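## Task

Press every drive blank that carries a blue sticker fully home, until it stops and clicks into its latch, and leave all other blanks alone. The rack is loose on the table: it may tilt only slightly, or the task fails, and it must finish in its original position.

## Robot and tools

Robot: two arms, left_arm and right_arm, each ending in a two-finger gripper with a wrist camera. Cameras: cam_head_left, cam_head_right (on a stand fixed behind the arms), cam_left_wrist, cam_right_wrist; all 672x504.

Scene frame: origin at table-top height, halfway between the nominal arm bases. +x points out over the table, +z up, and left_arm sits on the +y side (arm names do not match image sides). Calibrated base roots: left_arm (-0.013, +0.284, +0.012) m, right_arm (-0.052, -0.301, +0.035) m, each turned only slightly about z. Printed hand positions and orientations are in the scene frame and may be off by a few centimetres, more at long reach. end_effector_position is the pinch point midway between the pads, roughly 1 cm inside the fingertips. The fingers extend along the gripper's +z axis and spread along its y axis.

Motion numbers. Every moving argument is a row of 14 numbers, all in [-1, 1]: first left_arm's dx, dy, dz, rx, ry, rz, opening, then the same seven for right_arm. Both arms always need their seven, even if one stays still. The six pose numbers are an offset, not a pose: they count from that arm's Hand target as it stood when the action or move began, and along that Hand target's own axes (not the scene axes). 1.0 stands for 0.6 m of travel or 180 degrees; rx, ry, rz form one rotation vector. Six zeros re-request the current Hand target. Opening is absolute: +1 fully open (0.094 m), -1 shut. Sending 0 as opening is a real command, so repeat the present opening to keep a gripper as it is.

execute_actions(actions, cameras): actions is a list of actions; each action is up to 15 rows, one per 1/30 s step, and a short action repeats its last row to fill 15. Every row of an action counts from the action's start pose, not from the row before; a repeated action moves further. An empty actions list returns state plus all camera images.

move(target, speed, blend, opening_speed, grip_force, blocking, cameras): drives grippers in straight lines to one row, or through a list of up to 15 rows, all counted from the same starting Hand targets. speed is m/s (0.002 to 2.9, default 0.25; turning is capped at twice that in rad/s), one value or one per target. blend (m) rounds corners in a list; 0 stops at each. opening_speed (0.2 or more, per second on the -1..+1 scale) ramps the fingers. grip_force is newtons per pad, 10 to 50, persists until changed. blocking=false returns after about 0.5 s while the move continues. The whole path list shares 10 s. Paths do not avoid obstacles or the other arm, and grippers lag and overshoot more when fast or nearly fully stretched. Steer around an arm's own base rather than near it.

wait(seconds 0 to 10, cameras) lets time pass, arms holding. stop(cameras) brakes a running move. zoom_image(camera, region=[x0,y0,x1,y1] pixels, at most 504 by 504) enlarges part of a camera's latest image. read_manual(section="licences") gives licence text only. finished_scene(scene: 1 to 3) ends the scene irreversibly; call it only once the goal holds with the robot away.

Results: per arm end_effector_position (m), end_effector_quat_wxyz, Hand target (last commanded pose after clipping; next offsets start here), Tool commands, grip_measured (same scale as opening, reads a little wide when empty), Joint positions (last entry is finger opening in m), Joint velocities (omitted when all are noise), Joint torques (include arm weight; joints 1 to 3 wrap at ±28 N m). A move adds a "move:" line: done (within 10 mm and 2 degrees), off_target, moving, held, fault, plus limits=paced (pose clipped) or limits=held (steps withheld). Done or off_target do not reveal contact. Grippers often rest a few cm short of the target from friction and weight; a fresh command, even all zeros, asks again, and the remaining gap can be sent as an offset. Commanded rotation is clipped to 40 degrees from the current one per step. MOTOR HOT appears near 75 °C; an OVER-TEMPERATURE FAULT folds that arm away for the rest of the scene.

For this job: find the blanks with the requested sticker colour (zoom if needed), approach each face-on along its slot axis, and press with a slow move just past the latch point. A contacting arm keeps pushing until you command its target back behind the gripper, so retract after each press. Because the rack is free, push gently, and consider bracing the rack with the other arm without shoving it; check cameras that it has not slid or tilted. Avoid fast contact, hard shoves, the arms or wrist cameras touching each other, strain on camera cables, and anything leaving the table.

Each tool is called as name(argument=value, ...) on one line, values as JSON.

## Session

execute_actions(actions=[])

zoom_image(camera="cam_head_left", region=[210, 50, 510, 200])

Scene clock: 0.00 s.
left_arm: end_effector_position=(+0.2876, +0.2100, +0.2731) grip_measured=+1.000 end_effector_quat_wxyz=(+0.595, -0.006, +0.801, +0.070) | right_arm: end_effector_position=(+0.2287, -0.0895, +0.2647) grip_measured=+1.000 end_effector_quat_wxyz=(+0.649, -0.075, +0.729, +0.202)
Joint positions: left_arm=[-0.599 0.843 0.697 -0.242 -0.727 -0.157 0.094] | right_arm=[0.921 0.997 0.389 0.523 0.478 0.238 0.094]
Joint velocities: within noise
Joint torques (N m): no reading
Heat: left arm: 28 °C; right arm: 29 °C.
Hand target: left_arm +0.2868, +0.2097, +0.2880; +0.609, -0.018, +0.790, +0.059 | right_arm +0.2278, -0.0886, +0.2743; +0.656, -0.074, +0.722, +0.206
Tool commands: left_gripper/opening=+1.0 right_gripper/opening=+1.0

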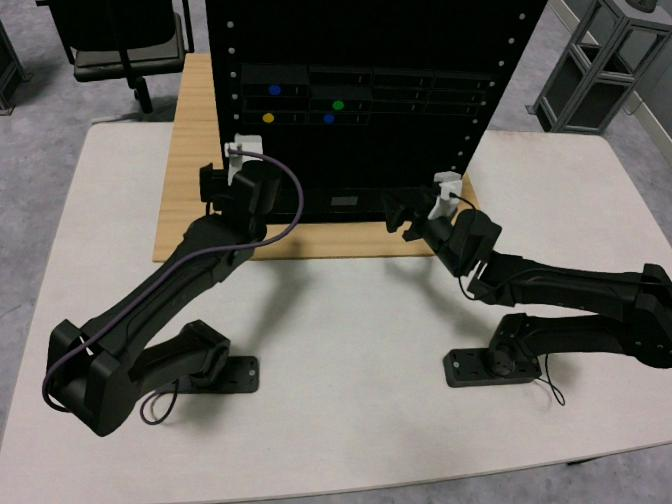

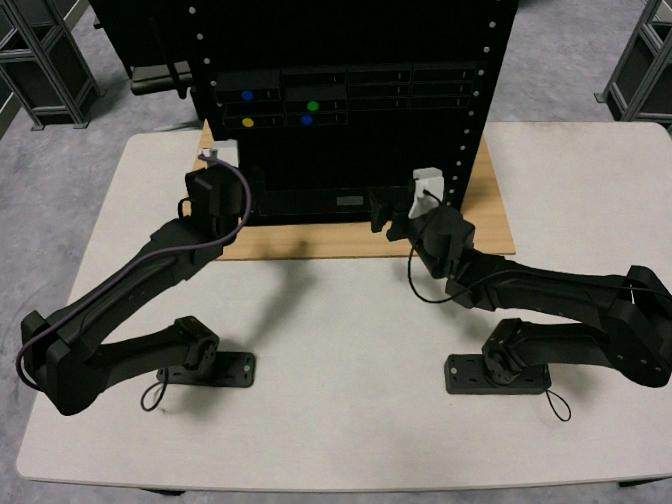

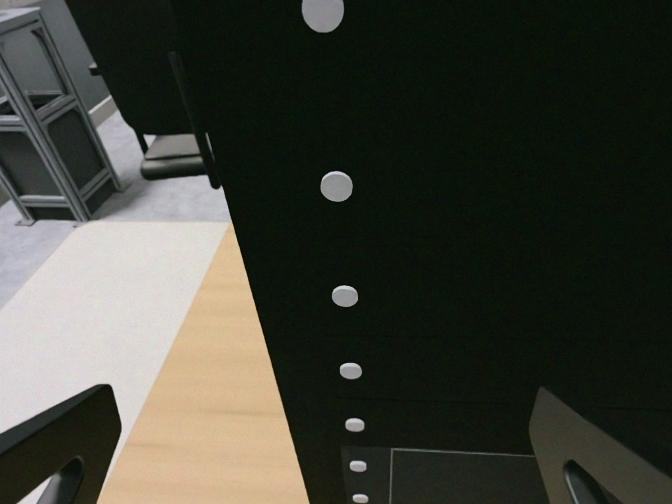

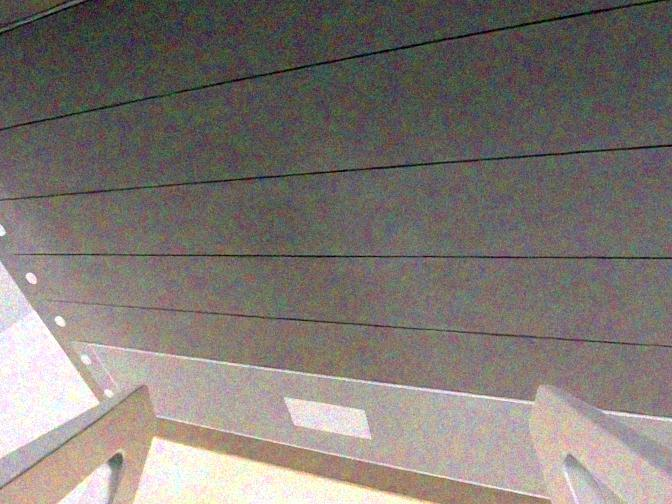

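Scaled by 1.680 from the camera's 672x504 image, which has a finer 960x720 frame.

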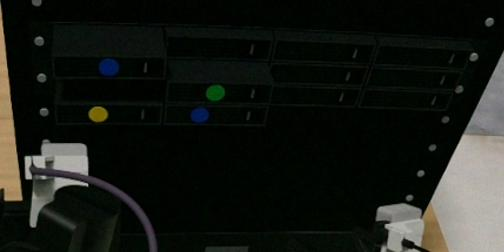

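move(target=[-0.219,-0.0895,-0.158,0.0347,-0.0817,-0.0185,-1,-0.026,-0.162,-0.125,0,0,0,1], speed=0.18, cameras=["cam_left_wrist"])

Scene clock: 8.30 s.
left_arm: end_effector_position=(+0.2357, +0.1335, +0.4110) grip_measured=-0.996 end_effector_quat_wxyz=(+0.690, +0.037, +0.723, +0.022) | right_arm: end_effector_position=(+0.1997, -0.2094, +0.2836) grip_measured=+1.000 end_effector_quat_wxyz=(+0.670, -0.063, +0.708, +0.212)
Joint positions: left_arm=[-1.096 0.903 1.026 -0.232 -1.116 -0.013 0] | right_arm=[0.286 0.326 0.28 0.035 -0.148 0.216 0.094]
Joint torques (N m): left_arm=[-0.53 -0.34 8.14 2.2 -0.18 0.09] | right_arm=[-0.49 0.73 7.24 1.12 -0.11 -0.18]
Heat: left arm: 29 °C; right arm: 30 °C.
Hand target: left_arm +0.2348, +0.1399, +0.4348; +0.707, +0.000, +0.707, +0.000 | right_arm +0.1975, -0.2086, +0.2741; +0.656, -0.074, +0.722, +0.206
Off the commanded pose: left_arm 0.025 m, 6 deg | right_arm 0.010 m, 3 deg.
move: off_target (left_arm, right_arm)
Images, in order (width x height): cam_left_wrist 672x504.

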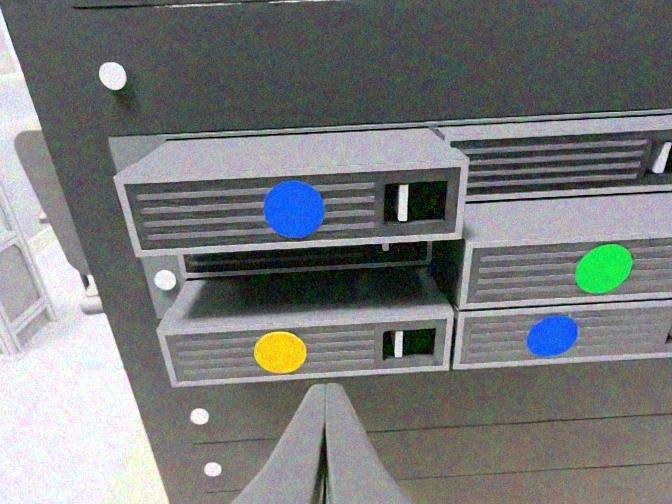

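move(target=[-0.025,0.006,0.067,0,0,0,-1,0,0,0,0,0,0,1], speed=0.12, cameras=["cam_left_wrist"])

Scene clock: 10.80 s.
left_arm: end_effector_position=(+0.2758, +0.1421, +0.4200) grip_measured=-0.996 end_effector_quat_wxyz=(+0.684, +0.027, +0.729, +0.033) | right_arm: end_effector_position=(+0.1997, -0.2094, +0.2836) grip_measured=+1.000 end_effector_quat_wxyz=(+0.670, -0.063, +0.708, +0.212)
Joint positions: left_arm=[-0.884 0.985 1.105 -0.226 -0.934 -0.001 0] | right_arm=[0.286 0.326 0.28 0.035 -0.148 0.216 0.094]
Joint torques (N m): left_arm=[0.66 -1.01 8.96 2.26 0.15 0.04] | right_arm=[-0.47 0.75 7.23 1.12 -0.1 -0.17]
Heat: left arm: 29 °C; right arm: 30 °C.
Hand target: left_arm +0.2750, +0.1435, +0.4498; +0.707, +0.000, +0.707, +0.000 | right_arm +0.1975, -0.2086, +0.2741; +0.656, -0.074, +0.722, +0.206
Off the commanded pose: left_arm 0.030 m, 6 deg | right_arm 0.010 m, 3 deg.
move: off_target (left_arm, right_arm)
Images, in order (width x height): cam_left_wrist 672x504.

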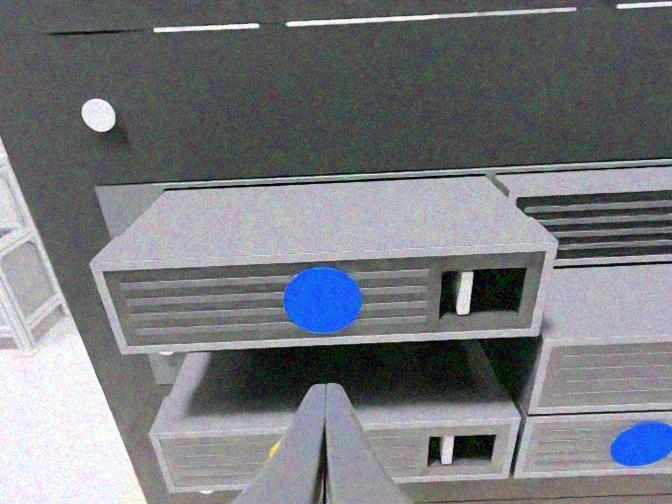

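move(target=[-0.022,-0.003,0.018,0,-0.012,0,-1,0,0,0,0,0,0,1], speed=0.1, cameras=["cam_left_wrist"])

Scene clock: 13.53 s.
left_arm: end_effector_position=(+0.2851, +0.1365, +0.4311) grip_measured=-0.996 end_effector_quat_wxyz=(+0.694, +0.031, +0.718, +0.027) | right_arm: end_effector_position=(+0.1997, -0.2094, +0.2836) grip_measured=+1.000 end_effector_quat_wxyz=(+0.670, -0.063, +0.708, +0.212)
Joint positions: left_arm=[-0.855 1.016 1.126 -0.164 -0.892 0.041 0] | right_arm=[0.286 0.326 0.28 0.035 -0.148 0.216 0.094]
Joint torques (N m): left_arm=[0.73 -1.21 9.07 2.36 0.16 0.1] | right_arm=[-0.49 0.73 7.23 1.12 -0.11 -0.17]
Heat: left arm: 29 °C; right arm: 30 °C.
Hand target: left_arm +0.2858, +0.1417, +0.4630; +0.720, +0.000, +0.694, +0.000 | right_arm +0.1975, -0.2086, +0.2741; +0.656, -0.074, +0.722, +0.206
Off the commanded pose: left_arm 0.032 m, 6 deg | right_arm 0.010 m, 3 deg.
move: off_target (left_arm, right_arm)
Images, in order (width x height): cam_left_wrist 672x504.

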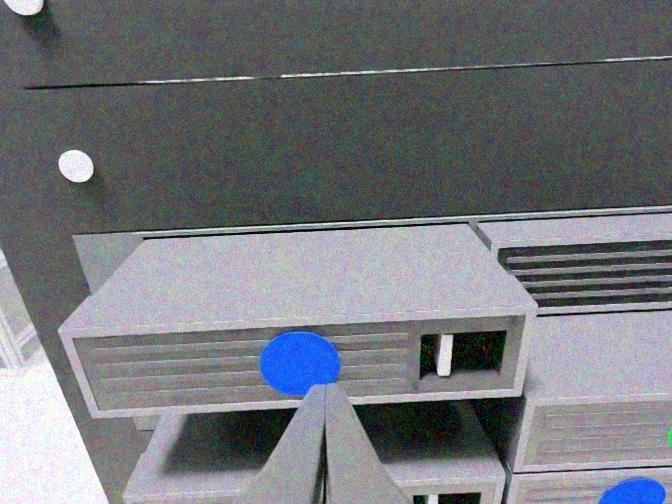

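move(target=[-0.016,0.007,0.05,0,0,0,-1,0,0,0,0,0,0,1], speed=0.06, cameras=["cam_left_wrist"])

Scene clock: 15.77 s.
left_arm: end_effector_position=(+0.3165, +0.1430, +0.4427) grip_measured=-0.996 end_effector_quat_wxyz=(+0.694, +0.025, +0.719, +0.027) | right_arm: end_effector_position=(+0.1997, -0.2094, +0.2836) grip_measured=+1.000 end_effector_quat_wxyz=(+0.670, -0.063, +0.708, +0.212)
Joint positions: left_arm=[-0.72 1.094 1.209 -0.163 -0.765 0.041 0] | right_arm=[0.286 0.326 0.28 0.035 -0.148 0.216 0.094]
Joint torques (N m): left_arm=[0.7 -1.95 9.02 2.29 0.17 -0.04] | right_arm=[-0.47 0.73 7.25 1.11 -0.1 -0.18]
Heat: left arm: 30 °C; right arm: 30 °C.
Hand target: left_arm +0.3154, +0.1459, +0.4737; +0.720, +0.000, +0.694, +0.000 | right_arm +0.1975, -0.2086, +0.2741; +0.656, -0.074, +0.722, +0.206
Off the commanded pose: left_arm 0.031 m, 6 deg | right_arm 0.010 m, 3 deg.
move: off_target (left_arm, right_arm)
Images, in order (width x height): cam_left_wrist 672x504.

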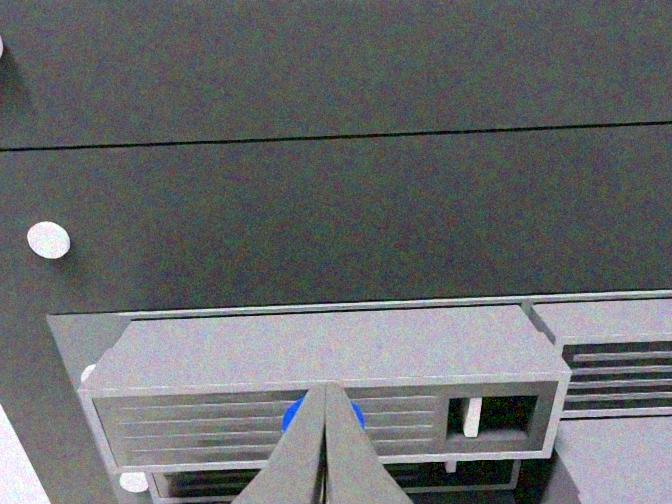

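move(target=[0.01,-0.003,0.038,0,0,0,-1,0,0,0,0,0,0,1], speed=0.06, cameras=["cam_left_wrist"])

Scene clock: 17.17 s.
left_arm: end_effector_position=(+0.3292, +0.1426, +0.4367) grip_measured=-0.996 end_effector_quat_wxyz=(+0.690, +0.027, +0.723, +0.031) | right_arm: end_effector_position=(+0.1997, -0.2094, +0.2836) grip_measured=+1.000 end_effector_quat_wxyz=(+0.670, -0.063, +0.708, +0.212)
Joint positions: left_arm=[-0.683 1.128 1.213 -0.147 -0.733 0.041 0] | right_arm=[0.286 0.326 0.28 0.035 -0.148 0.216 0.094]
Joint torques (N m): left_arm=[2.4 -0.58 9.32 2.64 0.39 -0.06] | right_arm=[-0.49 0.72 7.25 1.12 -0.11 -0.17]
Heat: left arm: 30 °C; right arm: 30 °C.
Hand target: left_arm +0.3384, +0.1441, +0.4685; +0.720, +0.000, +0.694, +0.000 | right_arm +0.1975, -0.2086, +0.2741; +0.656, -0.074, +0.722, +0.206
Off the commanded pose: left_arm 0.033 m, 7 deg | right_arm 0.010 m, 3 deg.
move: off_target (left_arm, right_arm)
Images, in order (width x height): cam_left_wrist 672x504.

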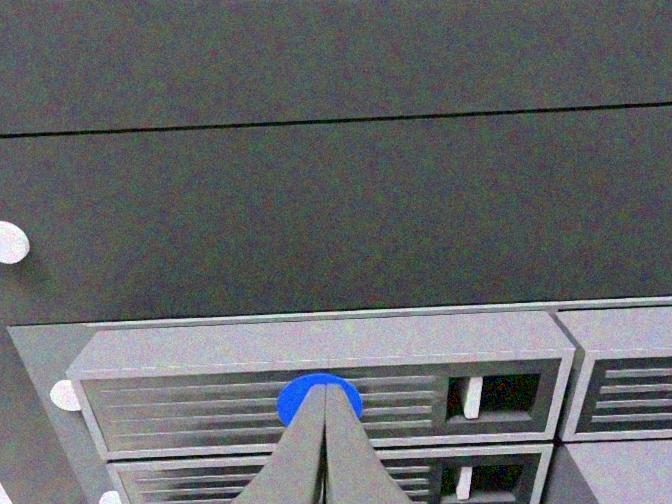

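move(target=[0.0,0,0.025,0,0,0,-1,0,0,0,0,0,0,1], speed=0.04)

move(target=[0.0,0,0.012,0,0,0,-1,0,0,0,0,0,0,1], speed=0.04)

Scene clock: 20.90 s.
left_arm: end_effector_position=(+0.3299, +0.1433, +0.4381) grip_measured=-0.996 end_effector_quat_wxyz=(+0.691, +0.029, +0.722, +0.026) | right_arm: end_effector_position=(+0.1997, -0.2094, +0.2836) grip_measured=+1.000 end_effector_quat_wxyz=(+0.670, -0.063, +0.708, +0.212)
Joint positions: left_arm=[-0.671 1.123 1.213 -0.147 -0.708 0.041 0] | right_arm=[0.286 0.326 0.28 0.035 -0.148 0.216 0.094]
Joint torques (N m): left_arm=[4.68 1.7 10.7 2.85 0.52 -0.05] | right_arm=[-0.47 0.72 7.27 1.11 -0.1 -0.18]
Heat: left arm: 30 °C; right arm: 30 °C.
Hand target: left_arm +0.3534, +0.1441, +0.4691; +0.720, +0.000, +0.694, +0.000 | right_arm +0.1975, -0.2086, +0.2741; +0.656, -0.074, +0.722, +0.206
Off the commanded pose: left_arm 0.039 m, 6 deg | right_arm 0.010 m, 3 deg.
move: off_target (left_arm, right_arm)

Scene clock: 21.90 s.
left_arm: end_effector_position=(+0.3302, +0.1433, +0.4379) grip_measured=-0.996 end_effector_quat_wxyz=(+0.691, +0.032, +0.722, +0.024) | right_arm: end_effector_position=(+0.1997, -0.2094, +0.2836) grip_measured=+1.000 end_effector_quat_wxyz=(+0.670, -0.063, +0.708, +0.212)
Joint positions: left_arm=[-0.666 1.122 1.213 -0.15 -0.698 0.041 0] | right_arm=[0.286 0.326 0.28 0.035 -0.148 0.216 0.094]
Joint torques (N m): left_arm=[5.86 3.07 11.22 2.97 0.63 -0.07] | right_arm=[-0.47 0.73 7.24 1.12 -0.1 -0.18]
Heat: left arm: 31 °C; right arm: 30 °C.
Hand target: left_arm +0.3606, +0.1441, +0.4694; +0.720, +0.000, +0.694, +0.000 | right_arm +0.1975, -0.2086, +0.2741; +0.656, -0.074, +0.722, +0.206
Off the commanded pose: left_arm 0.044 m, 7 deg | right_arm 0.010 m, 3 deg.
move: off_target (left_arm, right_arm)

move(target=[[0,0,-0.16,0,0,0,-1,0,0,0,0,0,0,1],[0.1425,-0.167,-0.2055,0,-0.154,0,-1,0,0,0,0,0,0,1]], speed=0.15, blend=[0.01,0], cameras=["cam_left_wrist"])

Scene clock: 25.83 s.
left_arm: end_effector_position=(+0.2506, +0.0410, +0.3623) grip_measured=-0.996 end_effector_quat_wxyz=(+0.817, +0.062, +0.573, +0.016) | right_arm: end_effector_position=(+0.1997, -0.2094, +0.2836) grip_measured=+1.000 end_effector_quat_wxyz=(+0.670, -0.063, +0.708, +0.212)
Joint positions: left_arm=[-1.139 1.401 0.612 1.446 -0.991 0.702 0] | right_arm=[0.286 0.326 0.28 0.035 -0.148 0.216 0.094]
Joint torques (N m): left_arm=[-0.57 -3.47 4.88 2.25 0.63 0.08] | right_arm=[-0.5 0.73 7.24 1.12 -0.11 -0.17]
Heat: left arm: 31 °C; right arm: 30 °C.
Hand target: left_arm +0.2406, +0.0439, +0.3794; +0.865, +0.000, +0.501, +0.000 | right_arm +0.1975, -0.2086, +0.2741; +0.656, -0.074, +0.722, +0.206
Off the commanded pose: left_arm 0.020 m, 12 deg | right_arm 0.010 m, 3 deg.
joint sent to its limit (left arm) — joint 4 (wrist pitch), upper limit. The joint targets are off in position and orientation.
move: off_target (left_arm, right_arm)
Images, in order (width x height): cam_left_wrist 672x504.

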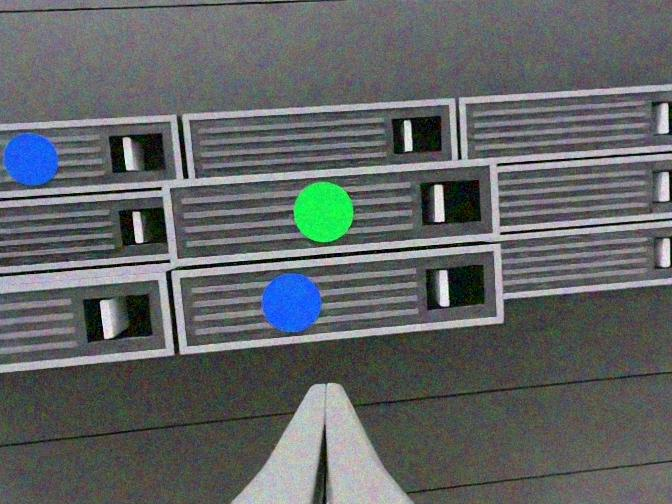

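move(target=[-0.019,-0.013,0.011,-0.0436,0.0436,-0.4984,-1,0,0,0,0,0,0,1], speed=0.4, cameras=["cam_left_wrist","cam_head_left","cam_head_right"])

Scene clock: 32.63 s.
left_arm: end_effector_position=(+0.2470, +0.0308, +0.3693) grip_measured=-0.996 end_effector_quat_wxyz=(+0.600, -0.379, +0.456, -0.536) | right_arm: end_effector_position=(+0.1997, -0.2094, +0.2836) grip_measured=+1.000 end_effector_quat_wxyz=(+0.670, -0.063, +0.708, +0.212)
Joint positions: left_arm=[-1.189 1.447 0.703 1.448 -1.095 -0.777 0] | right_arm=[0.286 0.326 0.28 0.035 -0.148 0.216 0.094]
Joint torques (N m): left_arm=[-0.7 -3.96 8.02 1.88 0.25 -0.16] | right_arm=[-0.47 0.72 7.27 1.12 -0.11 -0.17]
Heat: left arm: 31 °C; right arm: 30 °C.
Hand target: left_arm +0.2406, +0.0361, +0.3925; +0.579, -0.406, +0.406, -0.579 | right_arm +0.1975, -0.2086, +0.2741; +0.656, -0.074, +0.722, +0.206
Off the commanded pose: left_arm 0.025 m, 8 deg | right_arm 0.010 m, 3 deg.
move: off_target (left_arm, right_arm)
Images, in order (width x height): cam_head_left 672x504, cam_head_right 672x504, cam_left_wrist 672x504.

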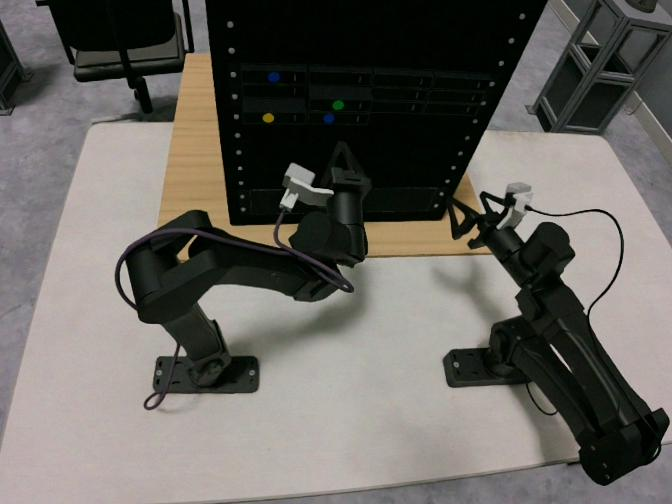

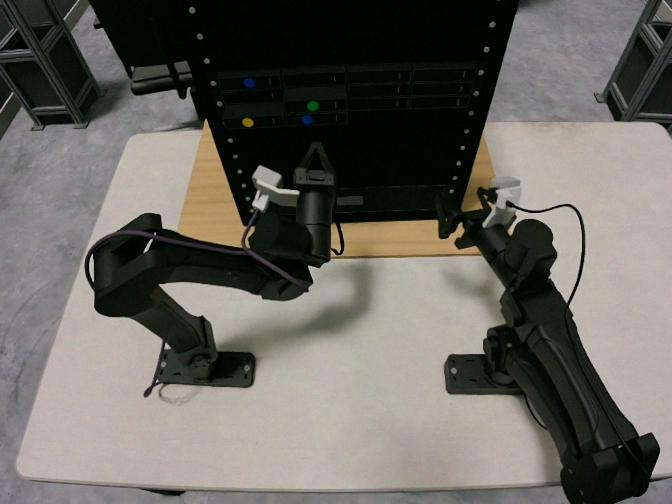

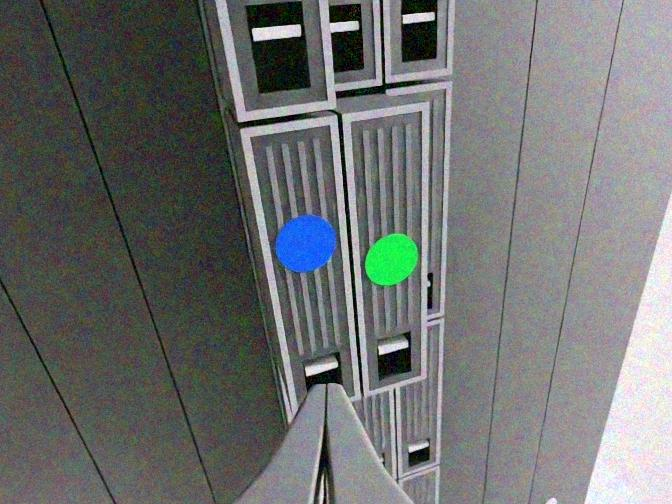

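move(target=[-0.010,0.010,0.07,0,0,0,-1,0,0,0,0,0,0,1], speed=0.1, cameras=["cam_left_wrist"])

Scene clock: 36.17 s.
left_arm: end_effector_position=(+0.2831, +0.0484, +0.3828) grip_measured=-0.996 end_effector_quat_wxyz=(+0.586, -0.418, +0.411, -0.560) | right_arm: end_effector_position=(+0.1997, -0.2094, +0.2836) grip_measured=+1.000 end_effector_quat_wxyz=(+0.670, -0.063, +0.708, +0.212)
Joint positions: left_arm=[-1.053 1.447 0.762 1.338 -1.031 -0.976 0] | right_arm=[0.286 0.326 0.28 0.035 -0.148 0.216 0.094]
Joint torques (N m): left_arm=[0.51 -5.2 8.23 0.61 0.68 -0.13] | right_arm=[-0.47 0.7 7.24 1.12 -0.11 -0.17]
Heat: left arm: 30 °C; right arm: 30 °C.
Hand target: left_arm +0.2822, +0.0421, +0.4012; +0.579, -0.406, +0.406, -0.579 | right_arm +0.1975, -0.2086, +0.2741; +0.656, -0.074, +0.722, +0.206
Off the commanded pose: left_arm 0.019 m, 3 deg | right_arm 0.010 m, 3 deg.
move: off_target (left_arm, right_arm)
Images, in order (width x height): cam_left_wrist 672x504.

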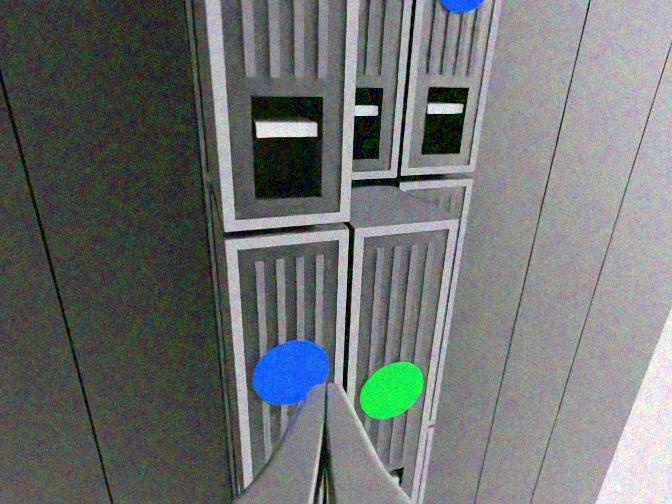

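move(target=[0.010,0.012,-0.004,0,0,0,-1,0,0,0,0,0,0,1], speed=0.06, cameras=["cam_left_wrist"])

Scene clock: 37.77 s.
left_arm: end_effector_position=(+0.2857, +0.0433, +0.3753) grip_measured=-0.996 end_effector_quat_wxyz=(+0.587, -0.415, +0.419, -0.554) | right_arm: end_effector_position=(+0.1997, -0.2094, +0.2836) grip_measured=+1.000 end_effector_quat_wxyz=(+0.670, -0.063, +0.708, +0.212)
Joint positions: left_arm=[-1.053 1.47 0.762 1.338 -1.031 -0.978 0] | right_arm=[0.286 0.326 0.28 0.035 -0.148 0.216 0.094]
Joint torques (N m): left_arm=[-0.17 -4.49 7.99 1.13 0.6 -0.06] | right_arm=[-0.47 0.73 7.24 1.12 -0.1 -0.17]
Heat: left arm: 30 °C; right arm: 30 °C.
Hand target: left_arm +0.2824, +0.0361, +0.3936; +0.579, -0.406, +0.406, -0.579 | right_arm +0.1975, -0.2086, +0.2741; +0.656, -0.074, +0.722, +0.206
Off the commanded pose: left_arm 0.020 m, 4 deg | right_arm 0.010 m, 3 deg.
move: off_target (left_arm, right_arm)
Images, in order (width x height): cam_left_wrist 672x504.

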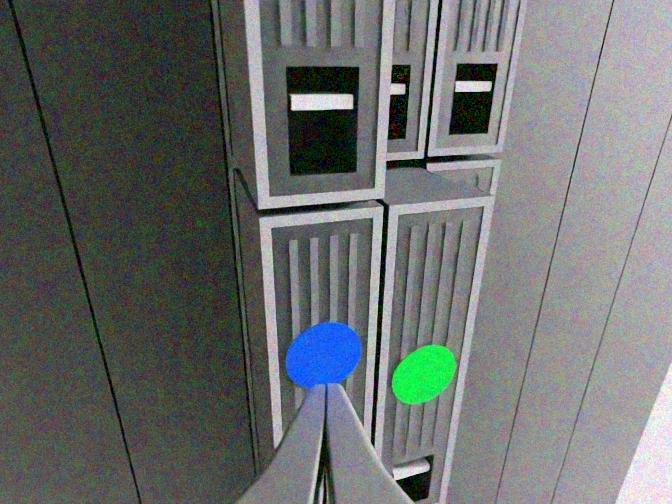

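move(target=[0.007,0.015,0.047,0,0,0,-1,0,0,0,0,0,0,1], speed=0.06, cameras=["cam_left_wrist"])

Scene clock: 39.80 s.
left_arm: end_effector_position=(+0.3096, +0.0407, +0.3821) grip_measured=-0.996 end_effector_quat_wxyz=(+0.583, -0.419, +0.404, -0.567) | right_arm: end_effector_position=(+0.1997, -0.2094, +0.2836) grip_measured=+1.000 end_effector_quat_wxyz=(+0.670, -0.063, +0.708, +0.212)
Joint positions: left_arm=[-0.982 1.519 0.828 1.296 -0.969 -1.056 0] | right_arm=[0.286 0.326 0.28 0.035 -0.148 0.216 0.094]
Joint torques (N m): left_arm=[0.7 -4.74 8.35 0.66 0.65 -0.12] | right_arm=[-0.47 0.73 7.25 1.13 -0.1 -0.18]
Heat: left arm: 30 °C; right arm: 30 °C.
Hand target: left_arm +0.3119, +0.0319, +0.3947; +0.579, -0.406, +0.406, -0.579 | right_arm +0.1975, -0.2086, +0.2741; +0.656, -0.074, +0.722, +0.206
Off the commanded pose: left_arm 0.016 m, 2 deg | right_arm 0.010 m, 3 deg.
move: off_target (left_arm, right_arm)
Images, in order (width x height): cam_left_wrist 672x504.

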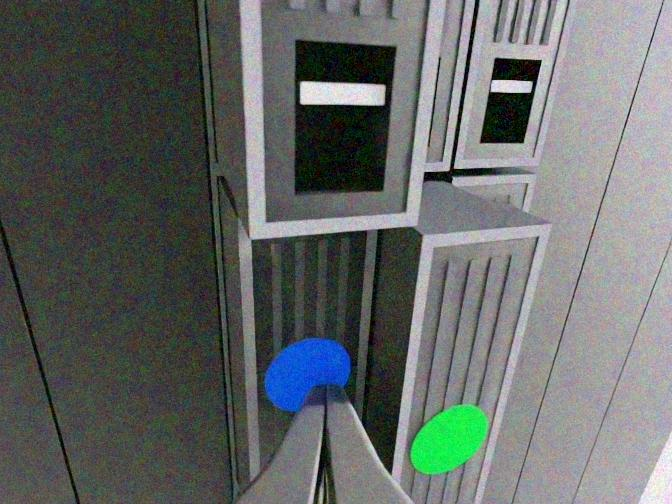

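move(target=[[0.004,0.0065,-0.0165,0,0,0,-1,0,0,0,0,0,0,1],[0.004,0.018,0.015,0,0,0,-1,0,0,0,0,0,0,1]], speed=0.06, cameras=["cam_left_wrist"])

Scene clock: 42.67 s.
left_arm: end_effector_position=(+0.3223, +0.0386, +0.3744) grip_measured=-0.996 end_effector_quat_wxyz=(+0.584, -0.418, +0.406, -0.565) | right_arm: end_effector_position=(+0.1997, -0.2094, +0.2836) grip_measured=+1.000 end_effector_quat_wxyz=(+0.670, -0.063, +0.708, +0.212)
Joint positions: left_arm=[-0.95 1.559 0.841 1.296 -0.943 -1.084 0] | right_arm=[0.286 0.326 0.28 0.035 -0.148 0.216 0.094]
Joint torques (N m): left_arm=[0.57 -5.08 8.29 0.73 0.61 -0.12] | right_arm=[-0.47 0.73 7.24 1.12 -0.1 -0.17]
Heat: left arm: 30 °C; right arm: 30 °C.
Hand target: left_arm +0.3241, +0.0295, +0.3876; +0.579, -0.406, +0.406, -0.579 | right_arm +0.1975, -0.2086, +0.2741; +0.656, -0.074, +0.722, +0.206
Off the commanded pose: left_arm 0.016 m, 2 deg | right_arm 0.010 m, 3 deg.
move: off_target (left_arm, right_arm)
Images, in order (width x height): cam_left_wrist 672x504.

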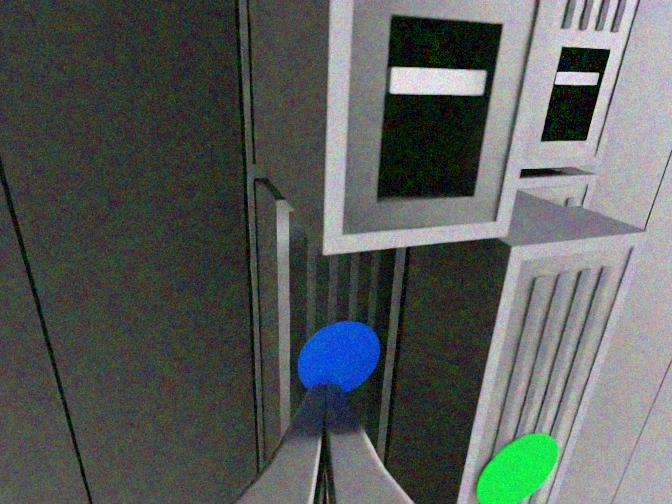

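move(target=[0.0,0.011,0.0345,0,0,0,-1,0,0,0,0,0,0,1], speed=0.05, cameras=["cam_left_wrist"])

Scene clock: 44.17 s.
left_arm: end_effector_position=(+0.3312, +0.0354, +0.3771) grip_measured=-0.996 end_effector_quat_wxyz=(+0.579, -0.419, +0.401, -0.573) | right_arm: end_effector_position=(+0.1997, -0.2094, +0.2836) grip_measured=+1.000 end_effector_quat_wxyz=(+0.670, -0.063, +0.708, +0.212)
Joint positions: left_arm=[-0.929 1.581 0.871 1.278 -0.917 -1.119 0] | right_arm=[0.286 0.326 0.28 0.035 -0.148 0.216 0.094]
Joint torques (N m): left_arm=[2.51 -4.41 9.57 0.44 0.79 -0.15] | right_arm=[-0.46 0.72 7.24 1.11 -0.1 -0.17]
Heat: left arm: 30 °C; right arm: 30 °C.
Hand target: left_arm +0.3458, +0.0295, +0.3884; +0.579, -0.406, +0.406, -0.579 | right_arm +0.1975, -0.2086, +0.2741; +0.656, -0.074, +0.722, +0.206
Off the commanded pose: left_arm 0.019 m, 2 deg | right_arm 0.010 m, 3 deg.
move: off_target (left_arm, right_arm)
Images, in order (width x height): cam_left_wrist 672x504.

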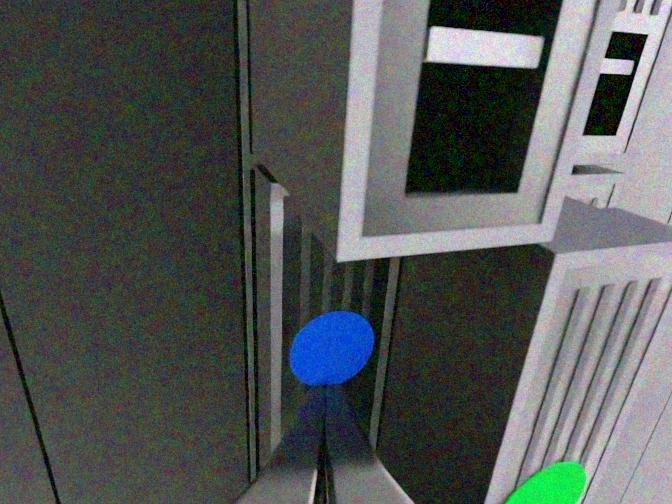

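move(target=[0.0,0.011,0.0345,0,0,0,-1,0,0,0,0,0,0,1], speed=0.04, cameras=["cam_left_wrist"])

Scene clock: 45.80 s.
left_arm: end_effector_position=(+0.3323, +0.0349, +0.3771) grip_measured=-0.996 end_effector_quat_wxyz=(+0.569, -0.426, +0.392, -0.584) | right_arm: end_effector_position=(+0.1997, -0.2094, +0.2836) grip_measured=+1.000 end_effector_quat_wxyz=(+0.670, -0.063, +0.708, +0.212)
Joint positions: left_arm=[-0.927 1.588 0.876 1.285 -0.917 -1.153 0] | right_arm=[0.286 0.326 0.28 0.035 -0.148 0.216 0.094]
Joint torques (N m): left_arm=[6.72 -2.69 11.9 0.09 1.23 -0.2] | right_arm=[-0.47 0.72 7.24 1.12 -0.11 -0.17]
Heat: left arm: 30 °C; right arm: 30 °C.
Hand target: left_arm +0.3675, +0.0295, +0.3893; +0.579, -0.406, +0.406, -0.579 | right_arm +0.1975, -0.2086, +0.2741; +0.656, -0.074, +0.722, +0.206
Off the commanded pose: left_arm 0.038 m, 3 deg | right_arm 0.010 m, 3 deg.
move: off_target (left_arm, right_arm)
Images, in order (width x height): cam_left_wrist 672x504.

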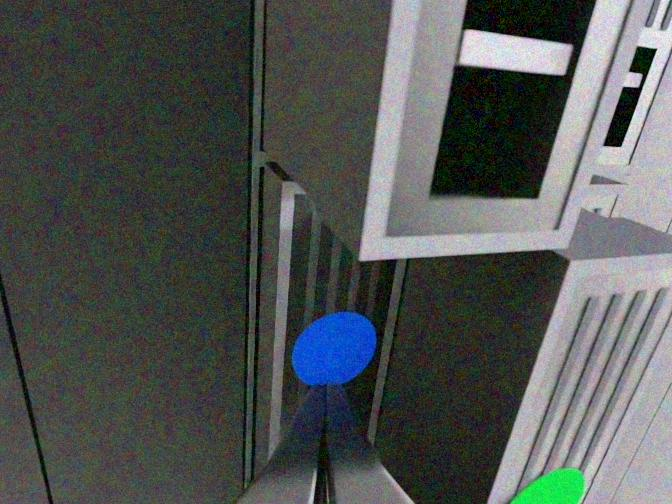

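move(target=[[0.0,-0.056,-0.175,0,0,0,-1,0,0,0,0,0,0,1],[0.0,-0.09,-0.19,0,0,0.5,-1,0,0,0,0,0,0,1]], speed=[0.12,0.5], cameras=["cam_left_wrist","cam_head_left","cam_head_right"])

Scene clock: 50.87 s.
left_arm: end_effector_position=(+0.2483, +0.0245, +0.3862) grip_measured=-0.996 end_effector_quat_wxyz=(+0.810, +0.032, +0.585, +0.026) | right_arm: end_effector_position=(+0.1997, -0.2094, +0.2836) grip_measured=+1.000 end_effector_quat_wxyz=(+0.670, -0.063, +0.708, +0.212)
Joint positions: left_arm=[-1.193 1.469 0.772 1.451 -1.097 0.783 0] | right_arm=[0.286 0.326 0.28 0.035 -0.148 0.216 0.094]
Joint torques (N m): left_arm=[-0.79 -4.45 6.72 1.56 0.26 0.11] | right_arm=[-0.44 0.73 7.24 1.12 -0.1 -0.18]
Heat: left arm: 30 °C; right arm: 30 °C.
Hand target: left_arm +0.2419, +0.0295, +0.4013; +0.819, +0.000, +0.574, +0.000 | right_arm +0.1975, -0.2086, +0.2741; +0.656, -0.074, +0.722, +0.206
Off the commanded pose: left_arm 0.017 m, 5 deg | right_arm 0.010 m, 3 deg.
move: off_target (left_arm, right_arm)
Images, in order (width x height): cam_head_left 672x504, cam_head_right 672x504, cam_left_wrist 672x504.

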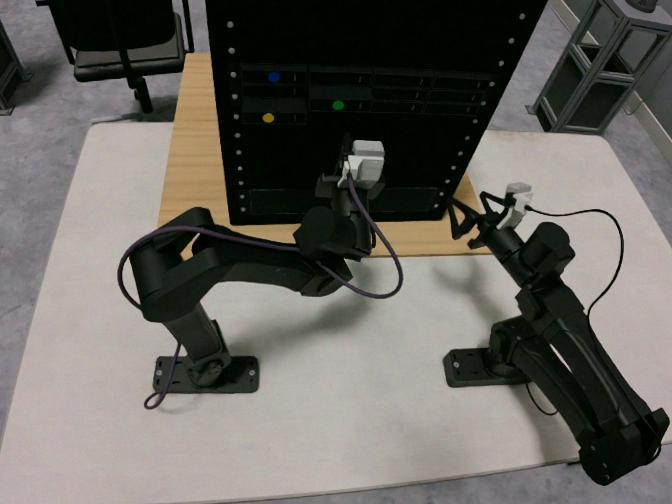

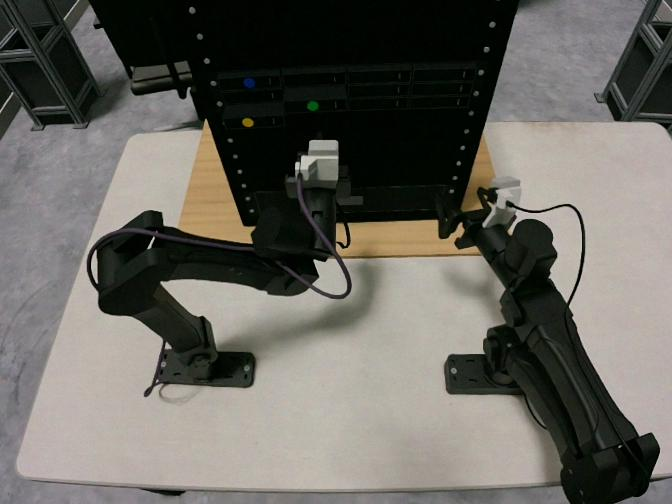

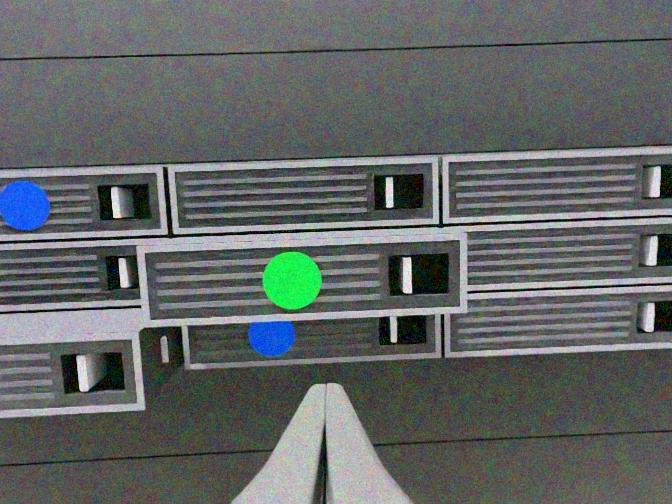

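finished_scene(scene=3)

The scene is finished: the task was done.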